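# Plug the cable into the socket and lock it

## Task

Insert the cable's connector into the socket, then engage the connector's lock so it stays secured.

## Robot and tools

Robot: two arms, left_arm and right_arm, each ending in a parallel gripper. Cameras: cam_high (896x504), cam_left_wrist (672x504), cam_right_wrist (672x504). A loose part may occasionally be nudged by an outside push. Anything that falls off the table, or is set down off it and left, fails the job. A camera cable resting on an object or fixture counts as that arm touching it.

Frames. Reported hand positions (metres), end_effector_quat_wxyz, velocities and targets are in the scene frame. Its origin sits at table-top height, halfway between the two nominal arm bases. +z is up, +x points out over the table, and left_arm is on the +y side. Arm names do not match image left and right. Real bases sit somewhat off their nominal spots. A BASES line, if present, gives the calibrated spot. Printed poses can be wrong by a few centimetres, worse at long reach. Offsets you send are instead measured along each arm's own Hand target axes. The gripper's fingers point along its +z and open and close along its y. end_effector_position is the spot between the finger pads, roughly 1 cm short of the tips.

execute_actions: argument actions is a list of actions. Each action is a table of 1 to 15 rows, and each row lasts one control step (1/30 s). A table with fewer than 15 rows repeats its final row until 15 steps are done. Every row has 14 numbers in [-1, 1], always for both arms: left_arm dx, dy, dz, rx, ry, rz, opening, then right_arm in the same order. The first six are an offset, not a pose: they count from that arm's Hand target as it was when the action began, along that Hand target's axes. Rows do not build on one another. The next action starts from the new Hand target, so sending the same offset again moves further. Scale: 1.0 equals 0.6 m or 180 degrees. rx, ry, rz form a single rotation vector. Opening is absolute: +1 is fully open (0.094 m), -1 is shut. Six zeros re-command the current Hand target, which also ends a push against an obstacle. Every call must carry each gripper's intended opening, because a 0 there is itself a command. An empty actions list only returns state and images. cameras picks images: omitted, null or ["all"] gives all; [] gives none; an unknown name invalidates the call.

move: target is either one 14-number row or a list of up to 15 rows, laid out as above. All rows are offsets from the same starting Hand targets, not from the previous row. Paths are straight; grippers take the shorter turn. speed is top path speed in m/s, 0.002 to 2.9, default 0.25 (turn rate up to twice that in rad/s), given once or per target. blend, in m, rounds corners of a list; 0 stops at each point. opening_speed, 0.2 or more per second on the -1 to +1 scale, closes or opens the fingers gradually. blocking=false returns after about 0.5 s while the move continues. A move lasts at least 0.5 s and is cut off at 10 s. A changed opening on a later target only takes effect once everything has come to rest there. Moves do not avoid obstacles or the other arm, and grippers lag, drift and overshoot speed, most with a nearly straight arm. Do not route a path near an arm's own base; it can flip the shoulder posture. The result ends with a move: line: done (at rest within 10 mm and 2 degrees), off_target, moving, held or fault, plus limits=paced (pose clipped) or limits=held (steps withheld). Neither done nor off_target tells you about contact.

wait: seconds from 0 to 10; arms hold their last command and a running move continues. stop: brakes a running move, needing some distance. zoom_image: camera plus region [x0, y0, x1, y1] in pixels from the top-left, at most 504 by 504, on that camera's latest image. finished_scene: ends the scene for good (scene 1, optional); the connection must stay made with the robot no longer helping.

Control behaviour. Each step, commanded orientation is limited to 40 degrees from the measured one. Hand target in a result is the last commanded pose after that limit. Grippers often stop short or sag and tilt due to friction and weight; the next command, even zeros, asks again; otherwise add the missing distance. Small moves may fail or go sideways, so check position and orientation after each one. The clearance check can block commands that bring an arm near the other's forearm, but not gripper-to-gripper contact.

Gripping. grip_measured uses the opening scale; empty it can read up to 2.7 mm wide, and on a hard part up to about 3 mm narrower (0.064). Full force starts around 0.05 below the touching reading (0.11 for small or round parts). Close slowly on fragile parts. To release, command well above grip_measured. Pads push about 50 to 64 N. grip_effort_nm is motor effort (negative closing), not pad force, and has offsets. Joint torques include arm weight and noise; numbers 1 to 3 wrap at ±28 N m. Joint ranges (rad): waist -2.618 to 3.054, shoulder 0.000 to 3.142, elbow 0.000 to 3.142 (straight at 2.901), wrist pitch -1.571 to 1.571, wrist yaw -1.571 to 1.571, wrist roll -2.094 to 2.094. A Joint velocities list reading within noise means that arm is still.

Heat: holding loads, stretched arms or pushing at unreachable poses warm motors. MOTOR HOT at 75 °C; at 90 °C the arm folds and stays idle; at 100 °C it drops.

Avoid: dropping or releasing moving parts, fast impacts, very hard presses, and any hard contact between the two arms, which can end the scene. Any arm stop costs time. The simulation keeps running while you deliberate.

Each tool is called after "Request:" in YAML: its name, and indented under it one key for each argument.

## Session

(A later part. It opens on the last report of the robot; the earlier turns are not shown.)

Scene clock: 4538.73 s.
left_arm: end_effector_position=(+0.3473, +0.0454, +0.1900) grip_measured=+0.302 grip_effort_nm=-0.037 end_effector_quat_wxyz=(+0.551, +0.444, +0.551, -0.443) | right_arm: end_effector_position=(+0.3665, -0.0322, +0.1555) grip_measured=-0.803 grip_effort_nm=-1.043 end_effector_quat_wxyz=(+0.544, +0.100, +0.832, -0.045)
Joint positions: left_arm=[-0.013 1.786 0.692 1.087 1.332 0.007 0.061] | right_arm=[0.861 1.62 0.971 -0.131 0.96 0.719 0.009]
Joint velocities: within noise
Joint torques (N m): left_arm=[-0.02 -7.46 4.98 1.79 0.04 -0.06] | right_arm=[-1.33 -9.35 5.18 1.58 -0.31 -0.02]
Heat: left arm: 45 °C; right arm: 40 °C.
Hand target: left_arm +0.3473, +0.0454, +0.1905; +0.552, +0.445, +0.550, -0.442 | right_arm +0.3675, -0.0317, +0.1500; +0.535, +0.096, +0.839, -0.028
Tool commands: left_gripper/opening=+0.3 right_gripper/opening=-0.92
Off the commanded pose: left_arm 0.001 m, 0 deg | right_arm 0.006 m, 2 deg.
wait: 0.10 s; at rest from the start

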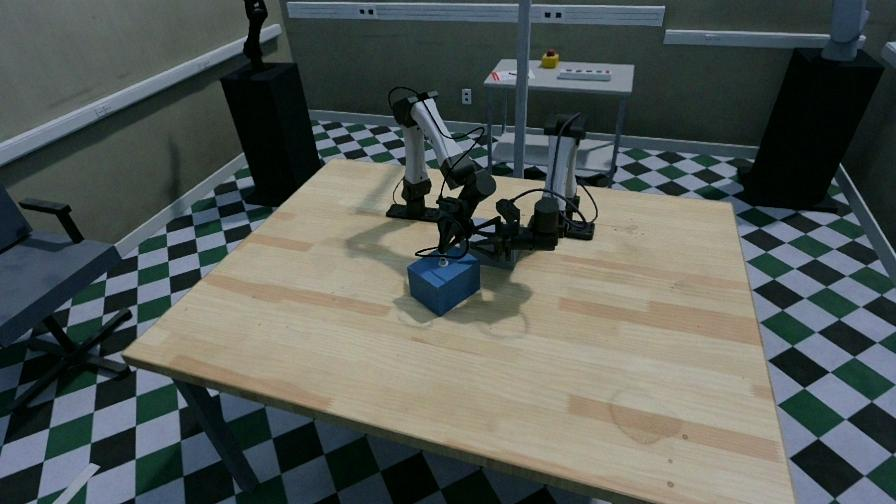

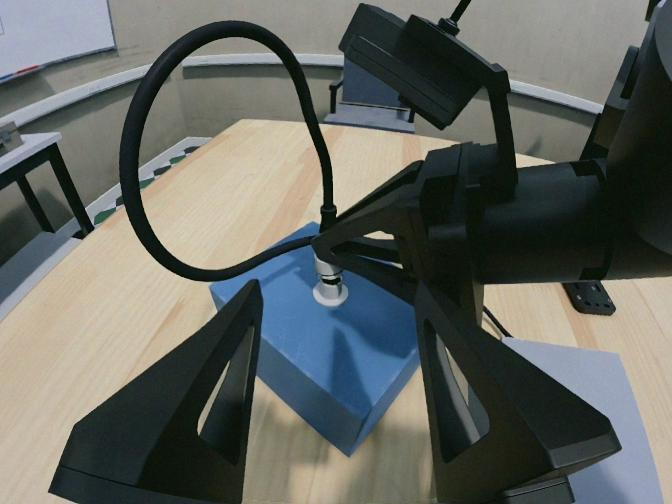

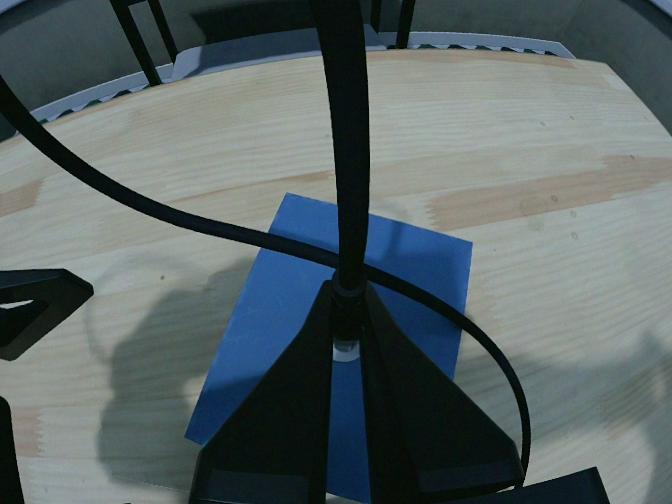

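Request:
move:
  target:
    - [0,0,0,0,0,0,0.3,-0.1430,0.0088,-0.0675,0,0,0,-0.92]
    - [0,0,0,0,0,0,0.3,-0.0602,0.0037,-0.0284,0,0,0,-0.92]
  speed: 0.06
  cameras: ["cam_high","cam_left_wrist","cam_right_wrist"]

Request:
zoom_image:
  camera: "cam_right_wrist"
  region: [320, 280, 370, 350]

Request:
zoom_image:
  camera: "cam_left_wrist"
  region: [312, 262, 348, 298]

Scene clock: 4586.40 s.
left_arm: end_effector_position=(+0.3473, +0.0454, +0.1900) grip_measured=+0.302 grip_effort_nm=-0.046 end_effector_quat_wxyz=(+0.551, +0.444, +0.551, -0.443) | right_arm: end_effector_position=(+0.3644, -0.0305, +0.1912) grip_measured=-0.803 grip_effort_nm=-1.048 end_effector_quat_wxyz=(+0.530, +0.091, +0.842, -0.030)
Joint positions: left_arm=[-0.013 1.786 0.692 1.087 1.332 0.007 0.061] | right_arm=[0.854 1.554 1.077 -0.307 0.906 0.717 0.009]
Joint velocities: within noise
Joint torques (N m): left_arm=[-0.08 -7.45 4.94 1.8 0.04 -0.06] | right_arm=[-0.9 -7.56 6.2 1.64 0.18 -0.01]
Heat: left arm: 45 °C; right arm: 40 °C.
Hand target: left_arm +0.3473, +0.0454, +0.1905; +0.552, +0.445, +0.550, -0.442 | right_arm +0.3675, -0.0317, +0.1899; +0.534, +0.096, +0.839, -0.028
Off the commanded pose: left_arm 0.001 m, 0 deg | right_arm 0.004 m, 1 deg.
move: done

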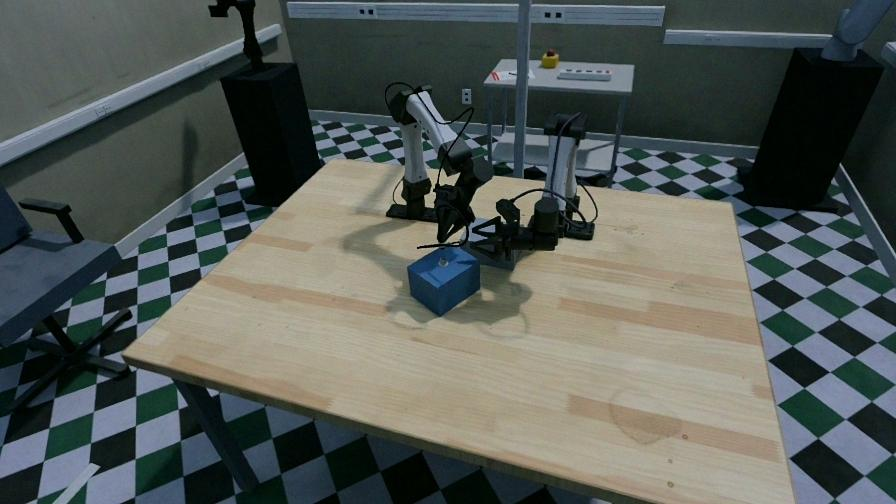

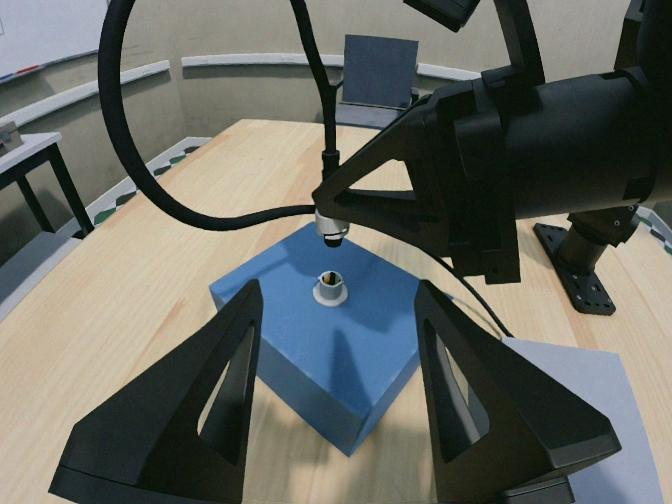

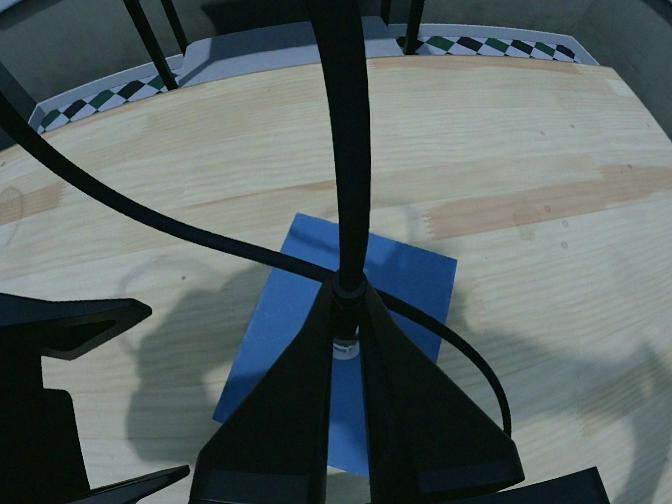

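Scaled by 7.200 from the camera's 672x504 image, which has a finer 960x720 frame.

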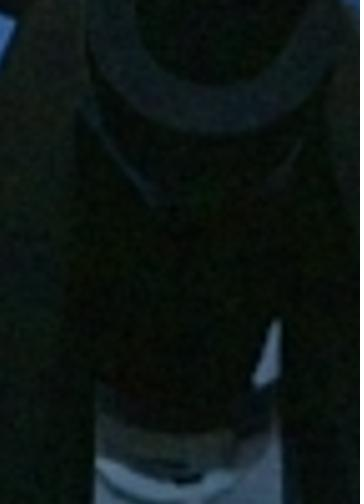

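Scaled by 14.000 from the camera's 672x504 image, which has a finer 960x720 frame.

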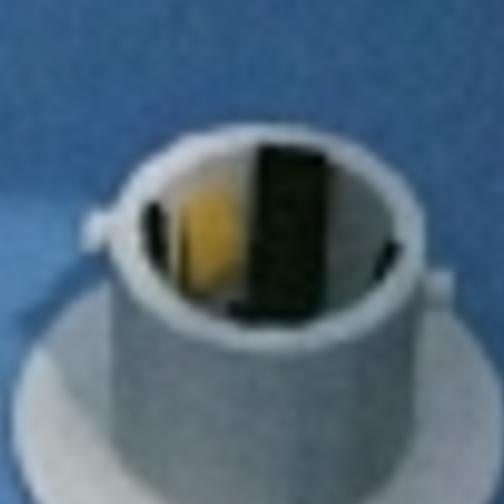

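Request:
zoom_image:
  camera: "cam_right_wrist"
  region: [328, 326, 368, 366]

Request:
zoom_image:
  camera: "cam_left_wrist"
  region: [320, 268, 342, 288]

Request:
zoom_image:
  camera: "cam_left_wrist"
  region: [315, 204, 351, 250]

Scaled by 12.600 from the camera's 672x504 image, which has a finer 960x720 frame.

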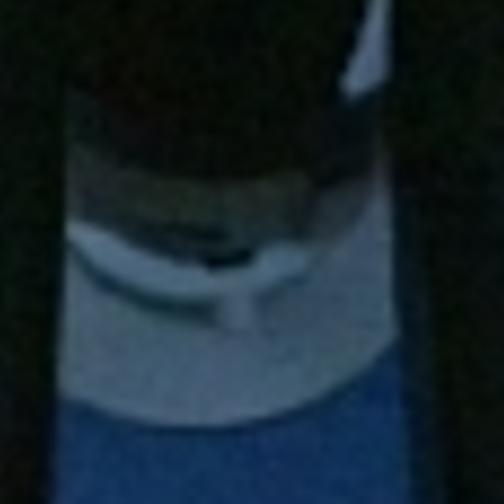

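Scaled by 22.909 from the camera's 672x504 image, which has a finer 960x720 frame.

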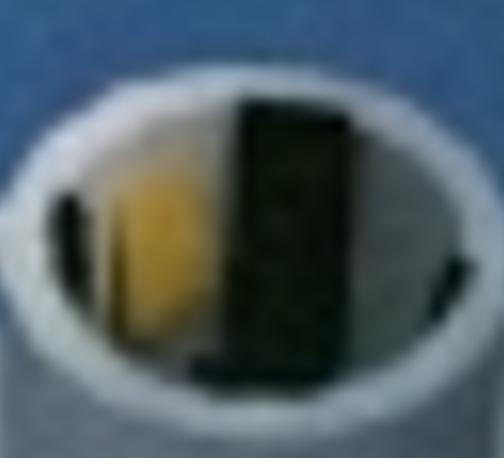

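Scaled by 10.957 from the camera's 672x504 image, which has a finer 960x720 frame.

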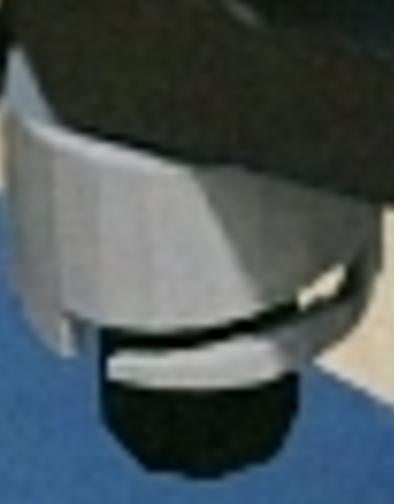

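Request:
zoom_image:
  camera: "cam_right_wrist"
  region: [331, 338, 361, 362]

Scaled by 16.800 from the camera's 672x504 image, which has a finer 960x720 frame.

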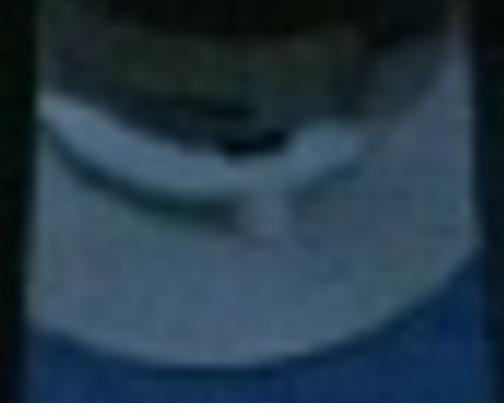

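Request:
zoom_image:
  camera: "cam_right_wrist"
  region: [316, 260, 376, 320]

Scaled by 8.400 from the camera's 672x504 image, which has a finer 960x720 frame.

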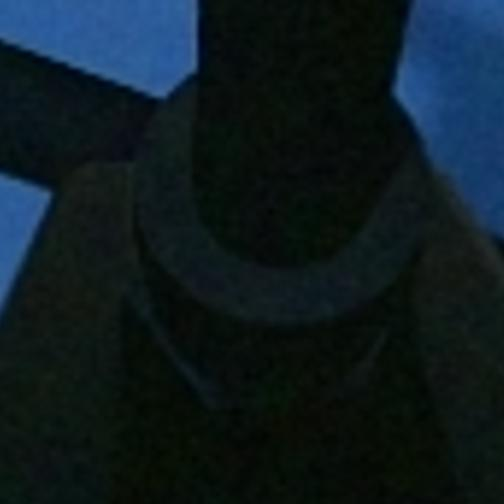

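Request:
move:
  target: [0,0,0,0,0,0,0.3,-0.0974,-0.0550,-0.0749,-0.2433,-0.0997,-0.0834,-0.92]
  speed: 0.12
  cameras: ["cam_high","cam_left_wrist"]

Scene clock: 4743.93 s.
left_arm: end_effector_position=(+0.3473, +0.0454, +0.1900) grip_measured=+0.302 grip_effort_nm=-0.042 end_effector_quat_wxyz=(+0.551, +0.444, +0.551, -0.443) | right_arm: end_effector_position=(+0.3465, -0.0627, +0.2480) grip_measured=-0.803 grip_effort_nm=-1.043 end_effector_quat_wxyz=(+0.624, -0.220, +0.722, +0.203)
Joint positions: left_arm=[-0.013 1.786 0.692 1.087 1.332 0.007 0.061] | right_arm=[0.397 1.067 0.576 0.351 -0.165 -0.004 0.009]
Joint velocities: within noise
Joint torques (N m): left_arm=[-0.03 -7.41 4.96 1.79 0.05 -0.07] | right_arm=[-0.84 -5.68 6.9 2.52 -0.25 -0.08]
Heat: left arm: 45 °C; right arm: 40 °C.
Hand target: left_arm +0.3473, +0.0454, +0.1905; +0.552, +0.445, +0.550, -0.442 | right_arm +0.3452, -0.0650, +0.2600; +0.644, -0.221, +0.703, +0.203
Off the commanded pose: left_arm 0.001 m, 0 deg | right_arm 0.012 m, 3 deg.
move: off_target (right_arm)
Images, in order (width x height): cam_high 896x504, cam_left_wrist 672x504.

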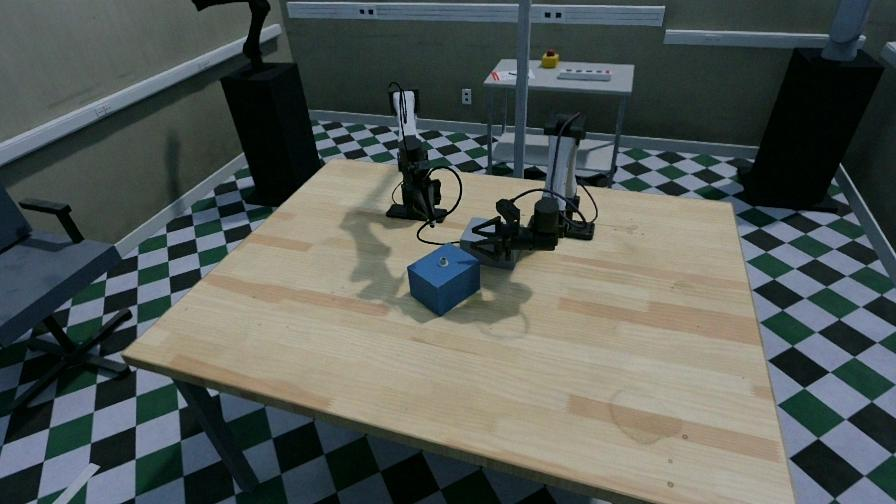

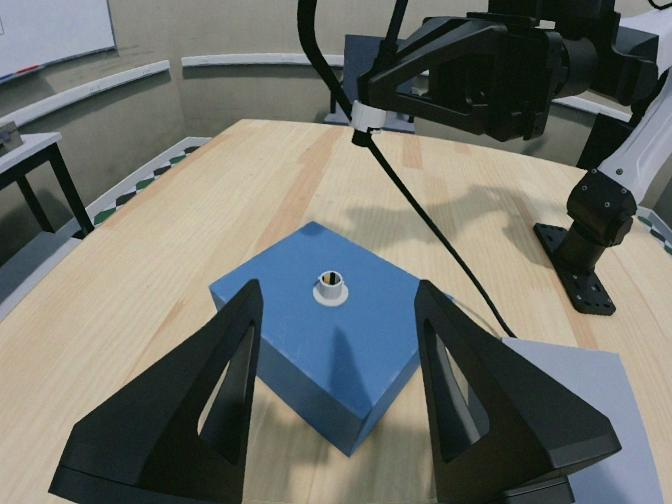

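Request:
move:
  target: [0,0,0,0,0,0,0.3,0.0332,0,0.0029,0,0,0.4444,-0.92]
  speed: 0.2
  cameras: ["cam_high","cam_left_wrist"]

Scene clock: 4758.93 s.
left_arm: end_effector_position=(+0.3473, +0.0454, +0.1900) grip_measured=+0.302 grip_effort_nm=-0.037 end_effector_quat_wxyz=(+0.550, +0.444, +0.551, -0.443) | right_arm: end_effector_position=(+0.3437, -0.0631, +0.2371) grip_measured=-0.803 grip_effort_nm=-1.053 end_effector_quat_wxyz=(+0.358, +0.283, +0.690, +0.562)
Joint positions: left_arm=[-0.013 1.786 0.692 1.087 1.332 0.007 0.061] | right_arm=[0.397 1.076 0.508 0.455 -0.17 1.373 0.009]
Joint velocities: within noise
Joint torques (N m): left_arm=[-0.05 -7.41 5.07 1.79 0.04 -0.07] | right_arm=[-0.95 -3.49 6.74 2.44 -0.22 0.05]
Heat: left arm: 45 °C; right arm: 43 °C.
Hand target: left_arm +0.3473, +0.0454, +0.1905; +0.552, +0.445, +0.550, -0.442 | right_arm +0.3451, -0.0651, +0.2401; +0.363, +0.282, +0.681, +0.570
Off the commanded pose: left_arm 0.001 m, 0 deg | right_arm 0.004 m, 1 deg.
move: done
Images, in order (width x height): cam_high 896x504, cam_left_wrist 672x504.

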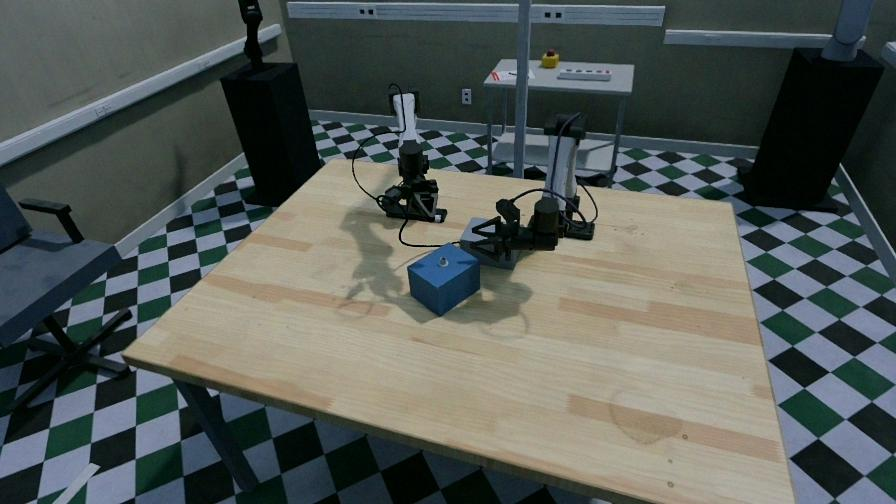

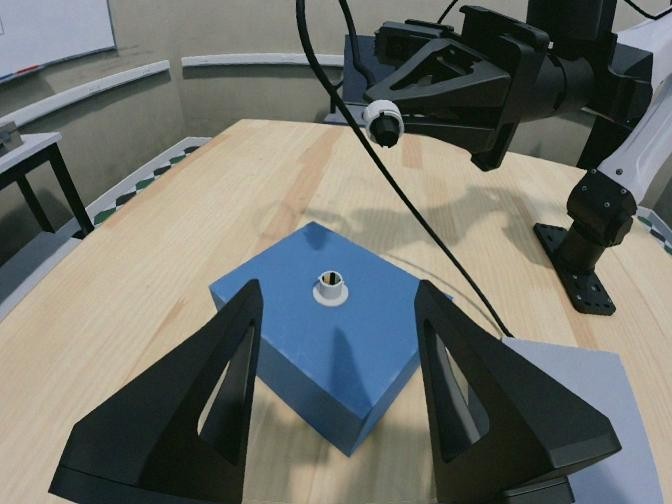

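Request:
zoom_image:
  camera: "cam_left_wrist"
  region: [360, 92, 410, 152]

Scaled by 8.400 from the camera's 672x504 image, which has a finer 960x720 frame.

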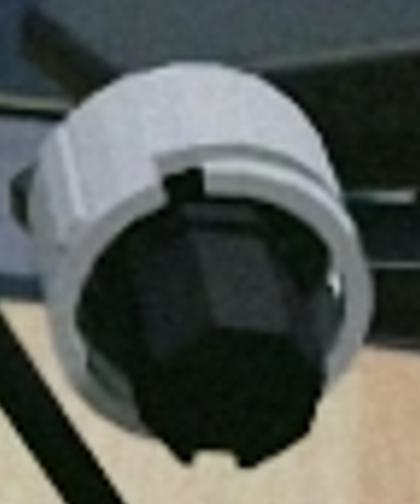

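Request:
zoom_image:
  camera: "cam_left_wrist"
  region: [370, 122, 402, 150]

Request:
zoom_image:
  camera: "cam_left_wrist"
  region: [362, 98, 408, 128]

Scaled by 15.750 from the camera's 672x504 image, which has a finer 960x720 frame.

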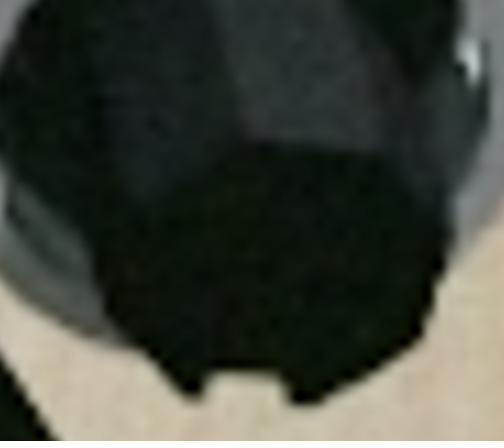

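Scaled by 10.957 from the camera's 672x504 image, which has a finer 960x720 frame.

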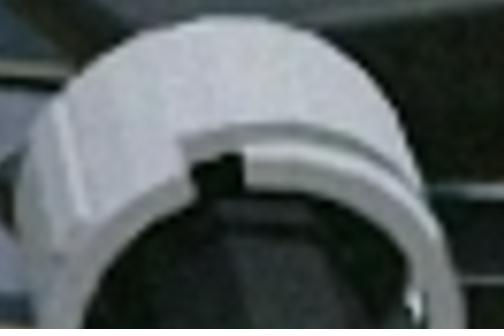

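Request:
zoom_image:
  camera: "cam_left_wrist"
  region: [320, 268, 342, 288]

Request:
zoom_image:
  camera: "cam_high"
  region: [436, 252, 452, 270]

Scaled by 22.909 from the camera's 672x504 image, which has a finer 960x720 frame.

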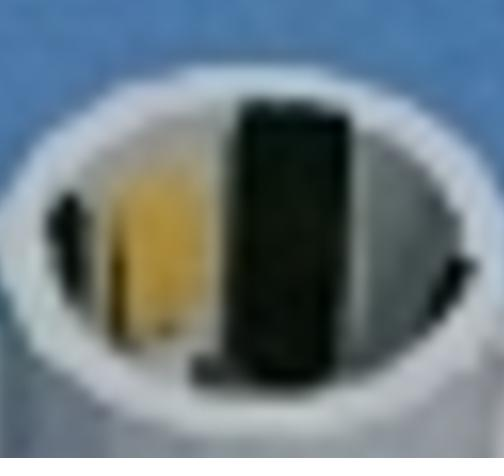

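Scaled by 28.000.

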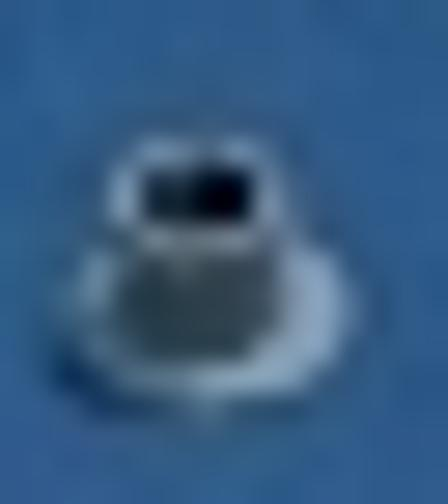

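Request:
wait:
  seconds: 0.1
  cameras: ["cam_right_wrist","cam_left_wrist"]

Request:
zoom_image:
  camera: "cam_right_wrist"
  region: [318, 260, 378, 340]

Scene clock: 4892.40 s.
left_arm: end_effector_position=(+0.3473, +0.0454, +0.1900) grip_measured=+0.302 grip_effort_nm=-0.032 end_effector_quat_wxyz=(+0.550, +0.444, +0.551, -0.443) | right_arm: end_effector_position=(+0.3437, -0.0631, +0.2374) grip_measured=-0.803 grip_effort_nm=-1.048 end_effector_quat_wxyz=(+0.358, +0.283, +0.689, +0.563)
Joint positions: left_arm=[-0.013 1.786 0.692 1.087 1.332 0.007 0.061] | right_arm=[0.397 1.076 0.508 0.456 -0.17 1.375 0.009]
Joint velocities: within noise
Joint torques (N m): left_arm=[-0.03 -7.43 5.05 1.79 0.04 -0.05] | right_arm=[-0.96 -3.47 6.72 2.44 -0.19 0.06]
Heat: left arm: 45 °C; right arm: 45 °C.
Hand target: left_arm +0.3473, +0.0454, +0.1905; +0.552, +0.445, +0.550, -0.442 | right_arm +0.3452, -0.0651, +0.2401; +0.363, +0.282, +0.681, +0.570
Tool commands: left_gripper/opening=+0.3 right_gripper/opening=-0.92
Off the commanded pose: left_arm 0.001 m, 0 deg | right_arm 0.004 m, 1 deg.
wait: 0.10 s; at rest from the start
Images, in order (width x height): cam_left_wrist 672x504, cam_right_wrist 672x504.

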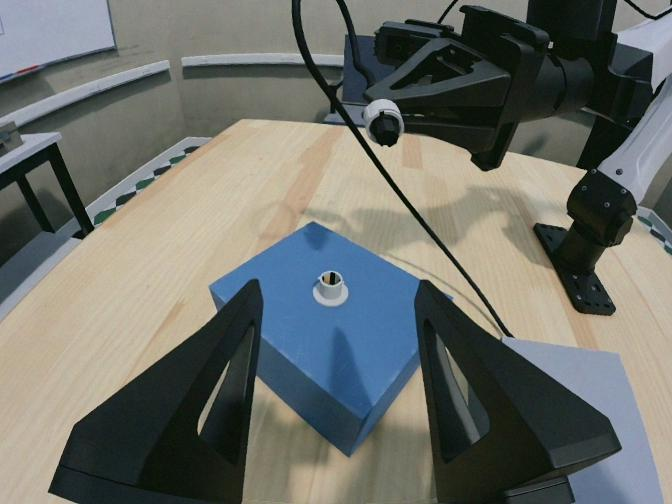

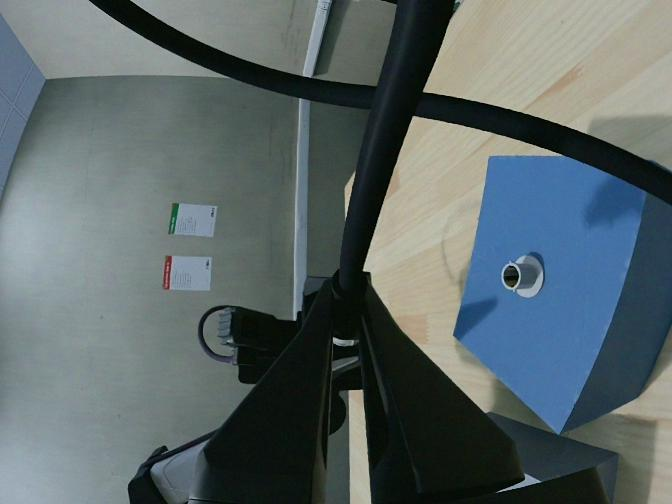

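Scaled by 6.300 from the camera's 672x504 image, which has a finer 960x720 frame.

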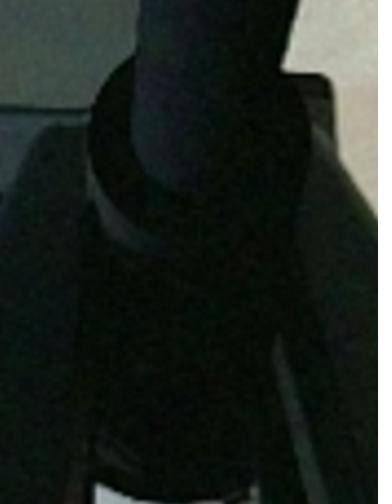

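Request:
zoom_image:
  camera: "cam_right_wrist"
  region: [328, 326, 368, 366]

Scaled by 12.600 from the camera's 672x504 image, which has a finer 960x720 frame.

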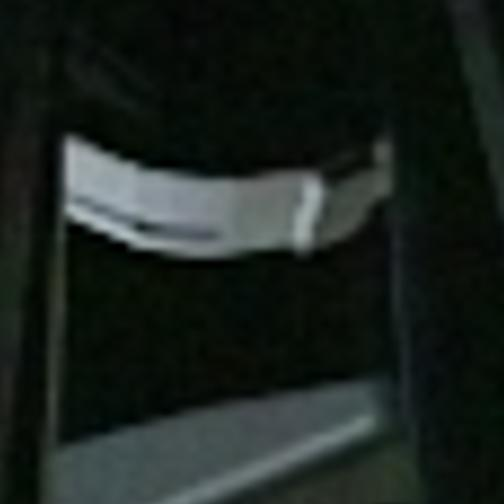

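Request:
zoom_image:
  camera: "cam_right_wrist"
  region: [495, 250, 555, 305]

Scaled by 8.400 from the camera's 672x504 image, which has a finer 960x720 frame.

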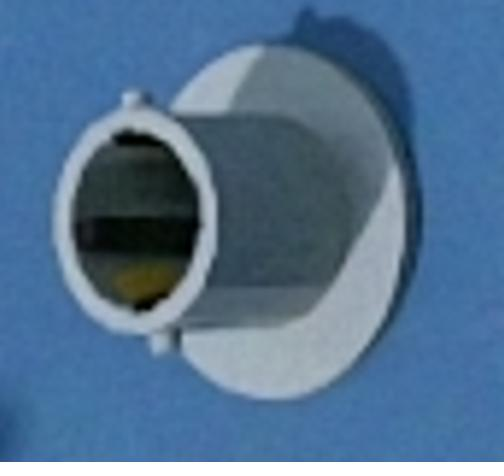

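Request:
zoom_image:
  camera: "cam_right_wrist"
  region: [500, 259, 524, 293]

Scaled by 14.824 from the camera's 672x504 image, which has a finer 960x720 frame.

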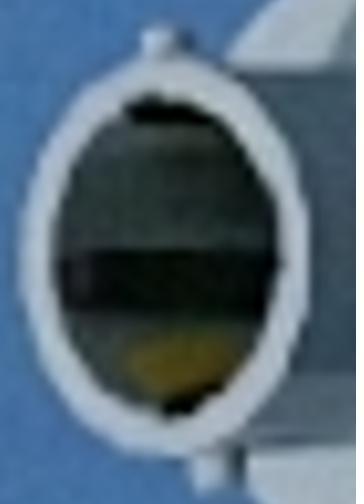

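Request:
zoom_image:
  camera: "cam_right_wrist"
  region: [501, 264, 521, 290]

Scaled by 19.385 from the camera's 672x504 image, which has a finer 960x720 frame.

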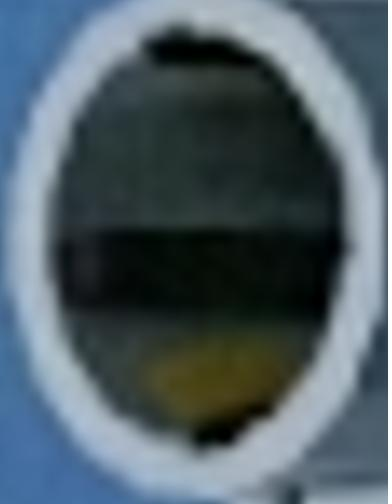

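Request:
move:
  target:
    - [0,0,0,0,0,0,0.3,-0.0191,0.0295,-0.0124,0,0,-0.4444,-0.92]
    - [0,0,0,0,0,0,0.3,0.0249,-0.1156,-0.0483,0.2626,-0.0843,-0.3350,-0.92]
  speed: [0.2,0.14]
  cameras: ["cam_high","cam_left_wrist","cam_right_wrist"]

Scene clock: 5060.53 s.
left_arm: end_effector_position=(+0.3473, +0.0454, +0.1900) grip_measured=+0.302 grip_effort_nm=-0.037 end_effector_quat_wxyz=(+0.550, +0.444, +0.551, -0.443) | right_arm: end_effector_position=(+0.3099, -0.0911, +0.1557) grip_measured=-0.804 grip_effort_nm=-1.043 end_effector_quat_wxyz=(+0.522, +0.083, +0.848, -0.042)
Joint positions: left_arm=[-0.013 1.786 0.692 1.087 1.332 0.007 0.061] | right_arm=[0.874 1.283 0.728 -0.284 0.918 0.741 0.009]
Joint velocities: within noise
Joint torques (N m): left_arm=[-0.03 -7.41 4.98 1.8 0.04 -0.07] | right_arm=[0.53 -4.79 11.17 1.39 0.32 0.18]
Heat: left arm: 45 °C; right arm: 47 °C.
Hand target: left_arm +0.3473, +0.0454, +0.1905; +0.552, +0.445, +0.550, -0.442 | right_arm +0.3150, -0.0830, +0.1720; +0.535, +0.096, +0.839, -0.028
Off the commanded pose: left_arm 0.001 m, 0 deg | right_arm 0.019 m, 3 deg.
move: off_target (right_arm)

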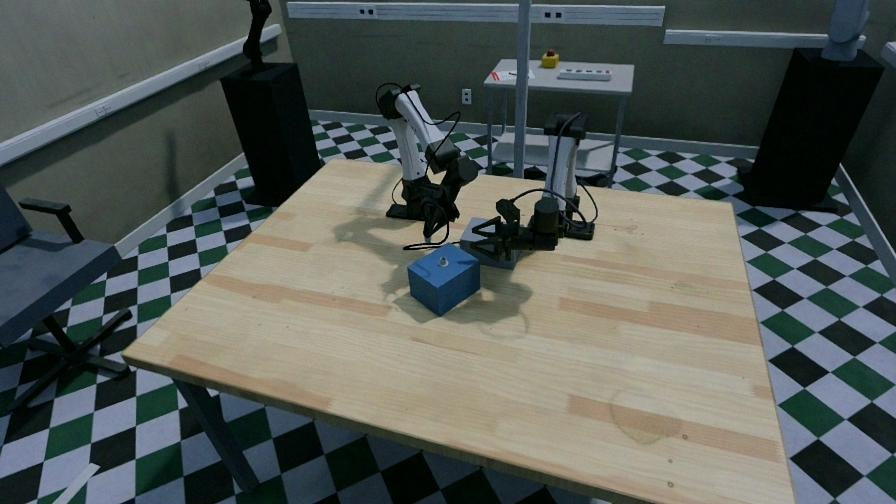

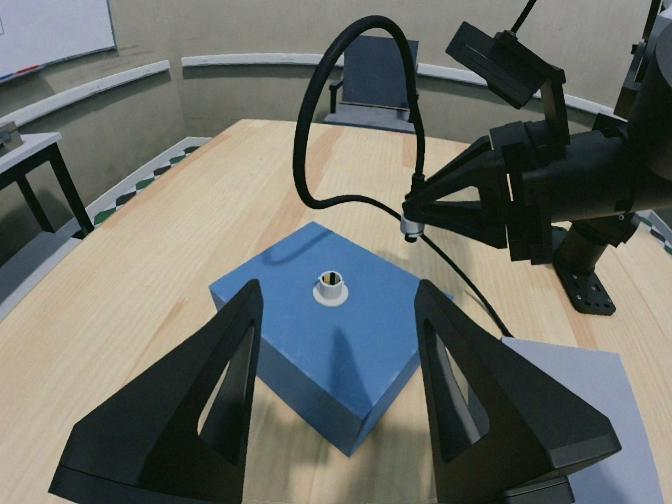

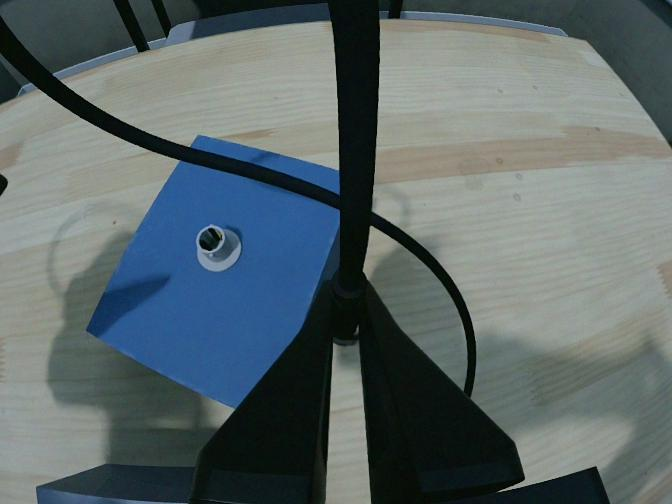

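Request:
zoom_image:
  camera: "cam_right_wrist"
  region: [190, 215, 250, 280]

Request:
zoom_image:
  camera: "cam_right_wrist"
  region: [196, 224, 226, 254]

Scaled by 7.754 from the camera's 672x504 image, which has a finer 960x720 frame.

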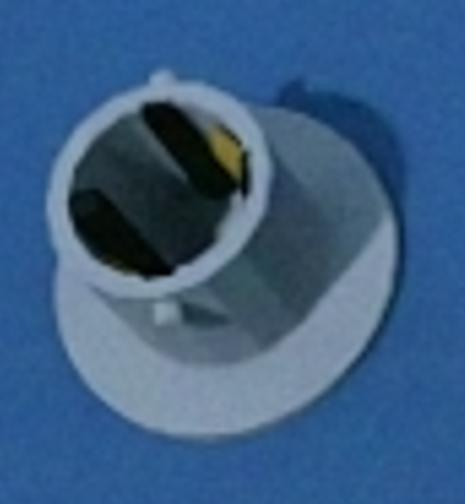

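Scaled by 16.800 from the camera's 672x504 image, which has a finer 960x720 frame.

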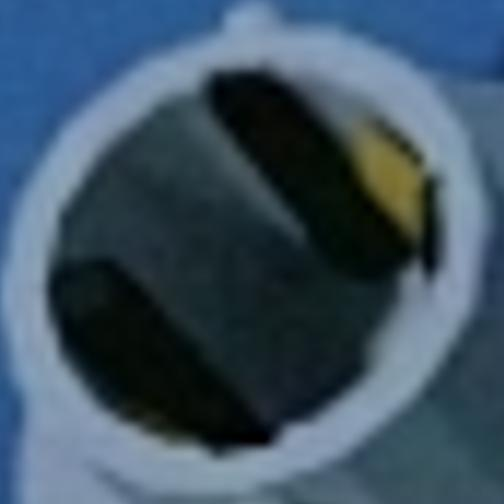

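Request:
move:
  target:
    - [0,0,0,0,0,0,0.3,-0.1270,0.0169,-0.0338,-0.2734,0.0169,-0.1290,-0.92]
    - [0,0,0,0,0,0,0.3,-0.1081,0.0693,-0.0084,-0.5243,0.0323,-0.2474,-0.92]
  speed: 0.15
  cameras: ["cam_high","cam_left_wrist","cam_right_wrist"]

Scene clock: 5221.27 s.
left_arm: end_effector_position=(+0.3473, +0.0454, +0.1900) grip_measured=+0.302 grip_effort_nm=-0.032 end_effector_quat_wxyz=(+0.550, +0.444, +0.551, -0.443) | right_arm: end_effector_position=(+0.3400, -0.0514, +0.2232) grip_measured=-0.803 grip_effort_nm=-1.048 end_effector_quat_wxyz=(-0.334, +0.600, -0.602, -0.407)
Joint positions: left_arm=[-0.013 1.786 0.692 1.087 1.332 0.007 0.061] | right_arm=[0.089 1.812 1.586 -1.269 -1.108 -1.387 0.009]
Joint velocities: within noise
Joint torques (N m): left_arm=[-0.05 -7.42 5 1.79 0.03 -0.07] | right_arm=[-0.46 -9.01 10.21 0.13 -0.77 -0.1]
Heat: left arm: 45 °C; right arm: 46 °C.
Hand target: left_arm +0.3473, +0.0454, +0.1905; +0.552, +0.445, +0.550, -0.442 | right_arm +0.3450, -0.0500, +0.2350; -0.350, +0.604, -0.590, -0.406
Off the commanded pose: left_arm 0.001 m, 0 deg | right_arm 0.013 m, 2 deg.
move: off_target (right_arm)

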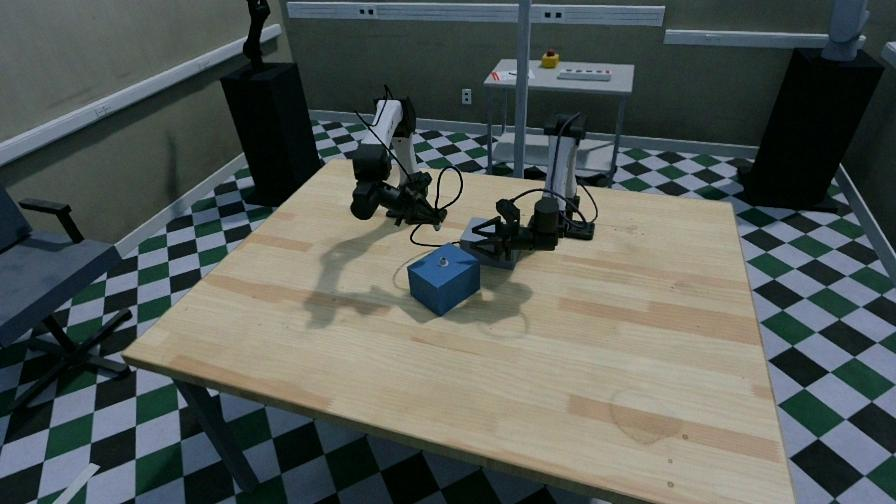

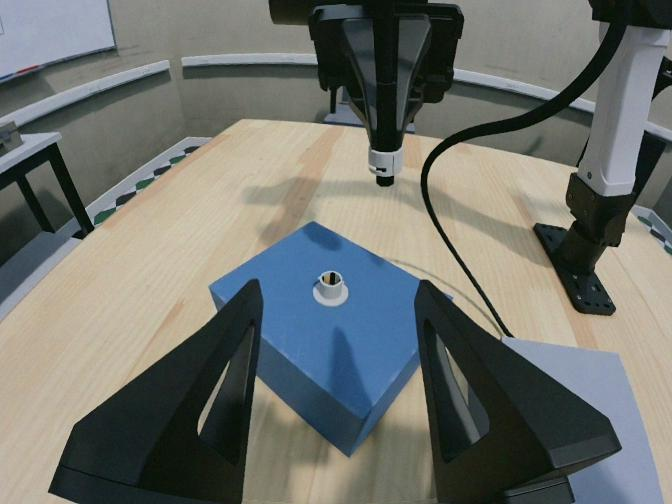

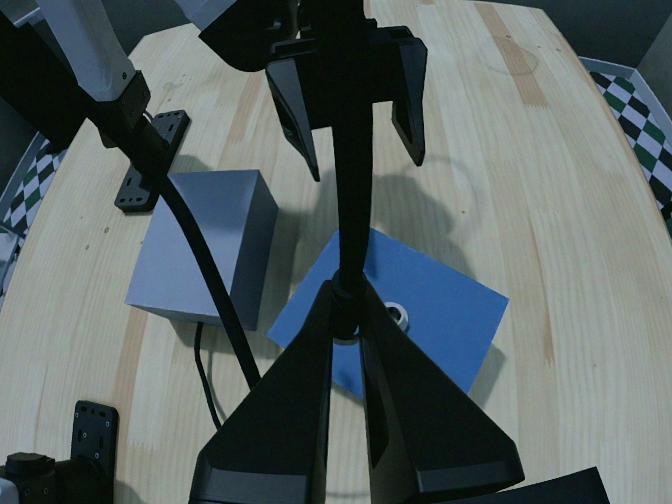

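Request:
zoom_image:
  camera: "cam_left_wrist"
  region: [365, 145, 405, 190]

Request:
zoom_image:
  camera: "cam_right_wrist"
  region: [376, 290, 416, 340]

Scaled by 11.200 from the camera's 672x504 image, which has a finer 960x720 frame.

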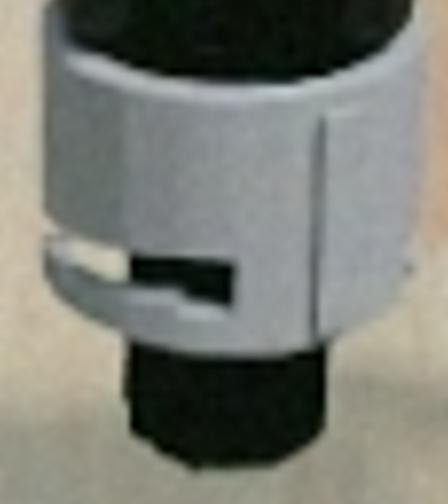

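Scaled by 10.080 from the camera's 672x504 image, which has a finer 960x720 frame.

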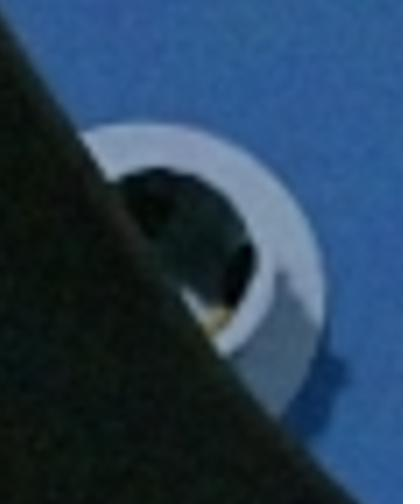

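Request:
move:
  target: [0,0,0,0,0,0,0.3,0.0009,0.0332,0.0026,0,0,0,-0.92]
  speed: 0.1
  cameras: ["cam_left_wrist","cam_right_wrist"]

Request:
zoom_image:
  camera: "cam_right_wrist"
  region: [400, 285, 450, 345]

Scene clock: 5251.30 s.
left_arm: end_effector_position=(+0.3473, +0.0454, +0.1900) grip_measured=+0.302 grip_effort_nm=-0.032 end_effector_quat_wxyz=(+0.550, +0.444, +0.551, -0.443) | right_arm: end_effector_position=(+0.3299, -0.0528, +0.2232) grip_measured=-0.803 grip_effort_nm=-1.053 end_effector_quat_wxyz=(-0.332, +0.599, -0.603, -0.409)
Joint positions: left_arm=[-0.013 1.786 0.692 1.087 1.332 0.007 0.061] | right_arm=[0.089 1.777 1.542 -1.268 -1.109 -1.388 0.009]
Joint velocities: within noise
Joint torques (N m): left_arm=[-0.06 -7.45 4.97 1.8 0.04 -0.07] | right_arm=[0.24 -12.9 5.39 0.45 -0.76 0.01]
Heat: left arm: 45 °C; right arm: 45 °C.
Hand target: left_arm +0.3473, +0.0454, +0.1905; +0.552, +0.445, +0.550, -0.442 | right_arm +0.3249, -0.0500, +0.2349; -0.350, +0.604, -0.590, -0.406
Off the commanded pose: left_arm 0.001 m, 0 deg | right_arm 0.013 m, 3 deg.
move: off_target (right_arm)
Images, in order (width x height): cam_left_wrist 672x504, cam_right_wrist 672x504.

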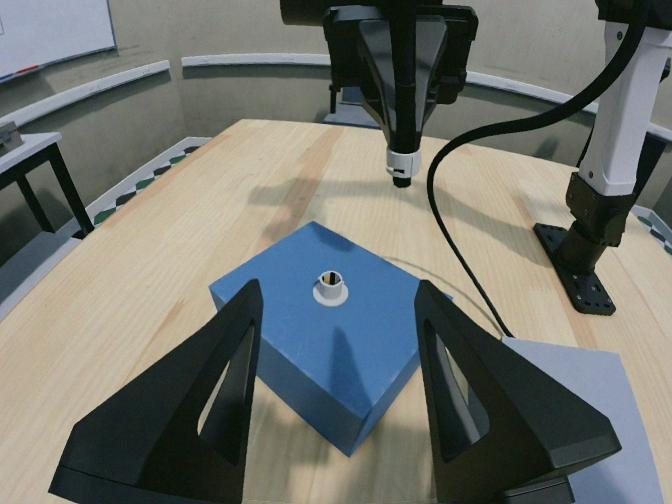

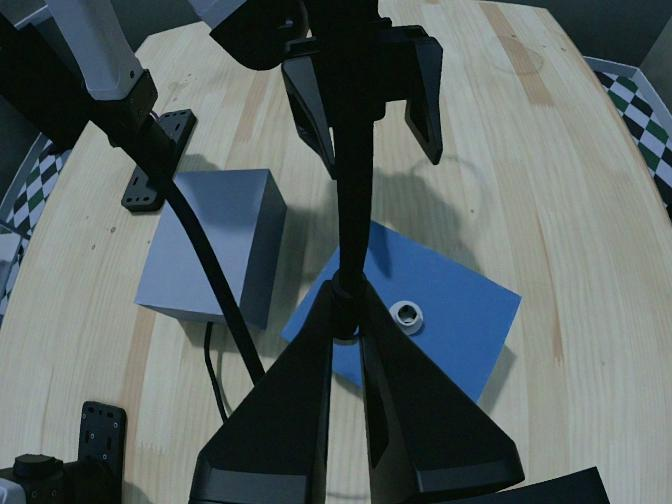

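Scaled by 8.400 from the camera's 672x504 image, which has a finer 960x720 frame.

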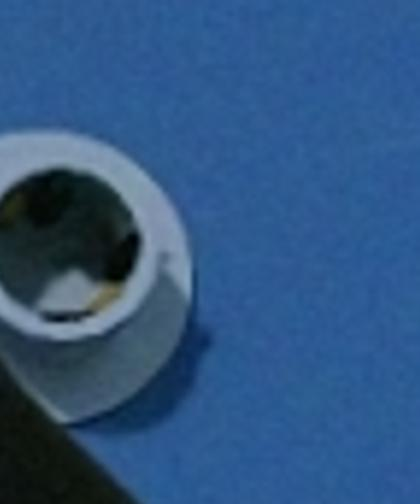

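Request:
wait:
  seconds: 0.1

Request:
zoom_image:
  camera: "cam_right_wrist"
  region: [390, 275, 460, 345]

Scene clock: 5291.93 s.
left_arm: end_effector_position=(+0.3473, +0.0454, +0.1900) grip_measured=+0.302 grip_effort_nm=-0.032 end_effector_quat_wxyz=(+0.550, +0.444, +0.551, -0.443) | right_arm: end_effector_position=(+0.3301, -0.0527, +0.2232) grip_measured=-0.803 grip_effort_nm=-1.043 end_effector_quat_wxyz=(-0.333, +0.599, -0.602, -0.409)
Joint positions: left_arm=[-0.013 1.786 0.692 1.087 1.332 0.007 0.061] | right_arm=[0.089 1.777 1.542 -1.267 -1.109 -1.388 0.009]
Joint velocities: within noise
Joint torques (N m): left_arm=[-0.09 -7.46 5.07 1.8 0.03 -0.07] | right_arm=[0.18 -12.98 5.3 0.49 -0.76 0.04]
Heat: left arm: 45 °C; right arm: 43 °C.
Hand target: left_arm +0.3473, +0.0454, +0.1905; +0.552, +0.445, +0.550, -0.442 | right_arm +0.3249, -0.0500, +0.2349; -0.350, +0.604, -0.590, -0.406
Tool commands: left_gripper/opening=+0.3 right_gripper/opening=-0.92
Off the commanded pose: left_arm 0.001 m, 0 deg | right_arm 0.013 m, 3 deg.
wait: 0.10 s; at rest from the start

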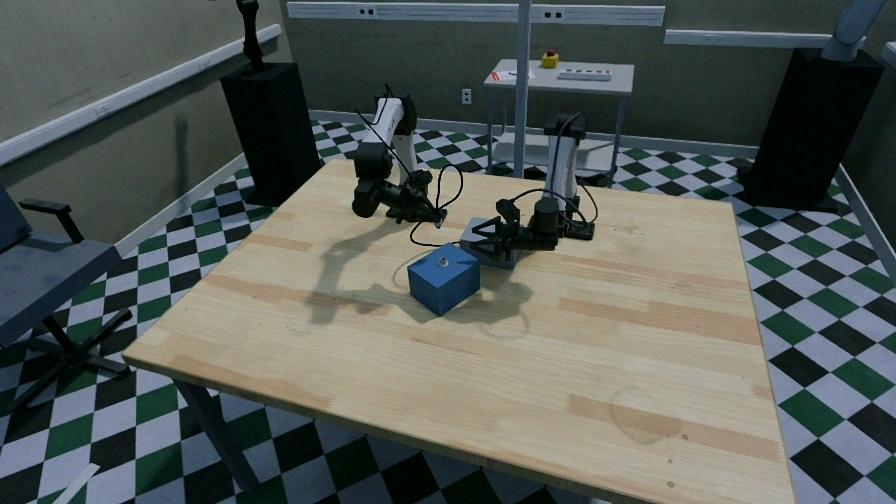

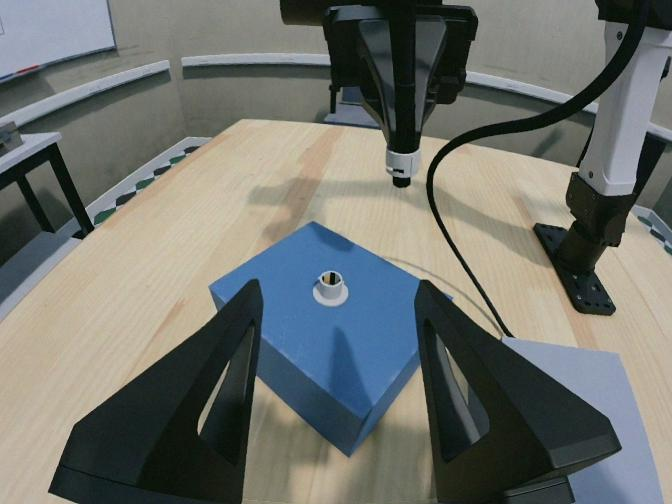

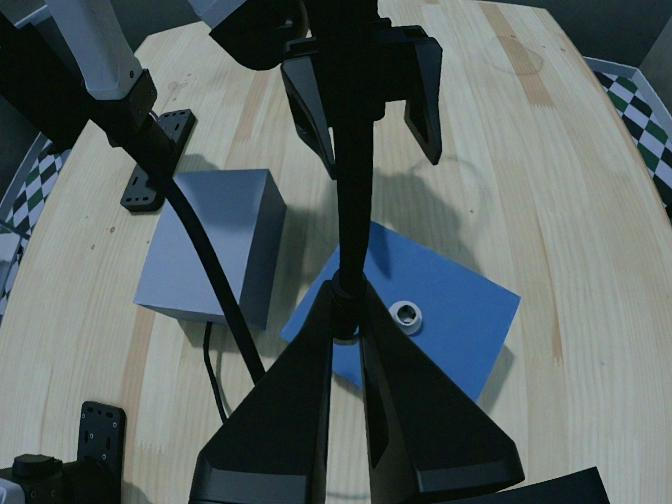

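Scaled by 7.200 from the camera's 672x504 image, which has a finer 960x720 frame.

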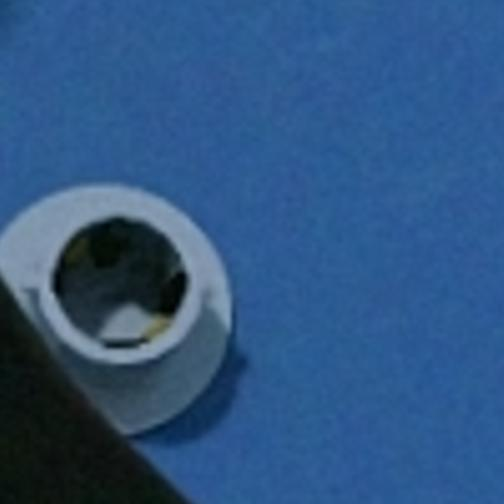

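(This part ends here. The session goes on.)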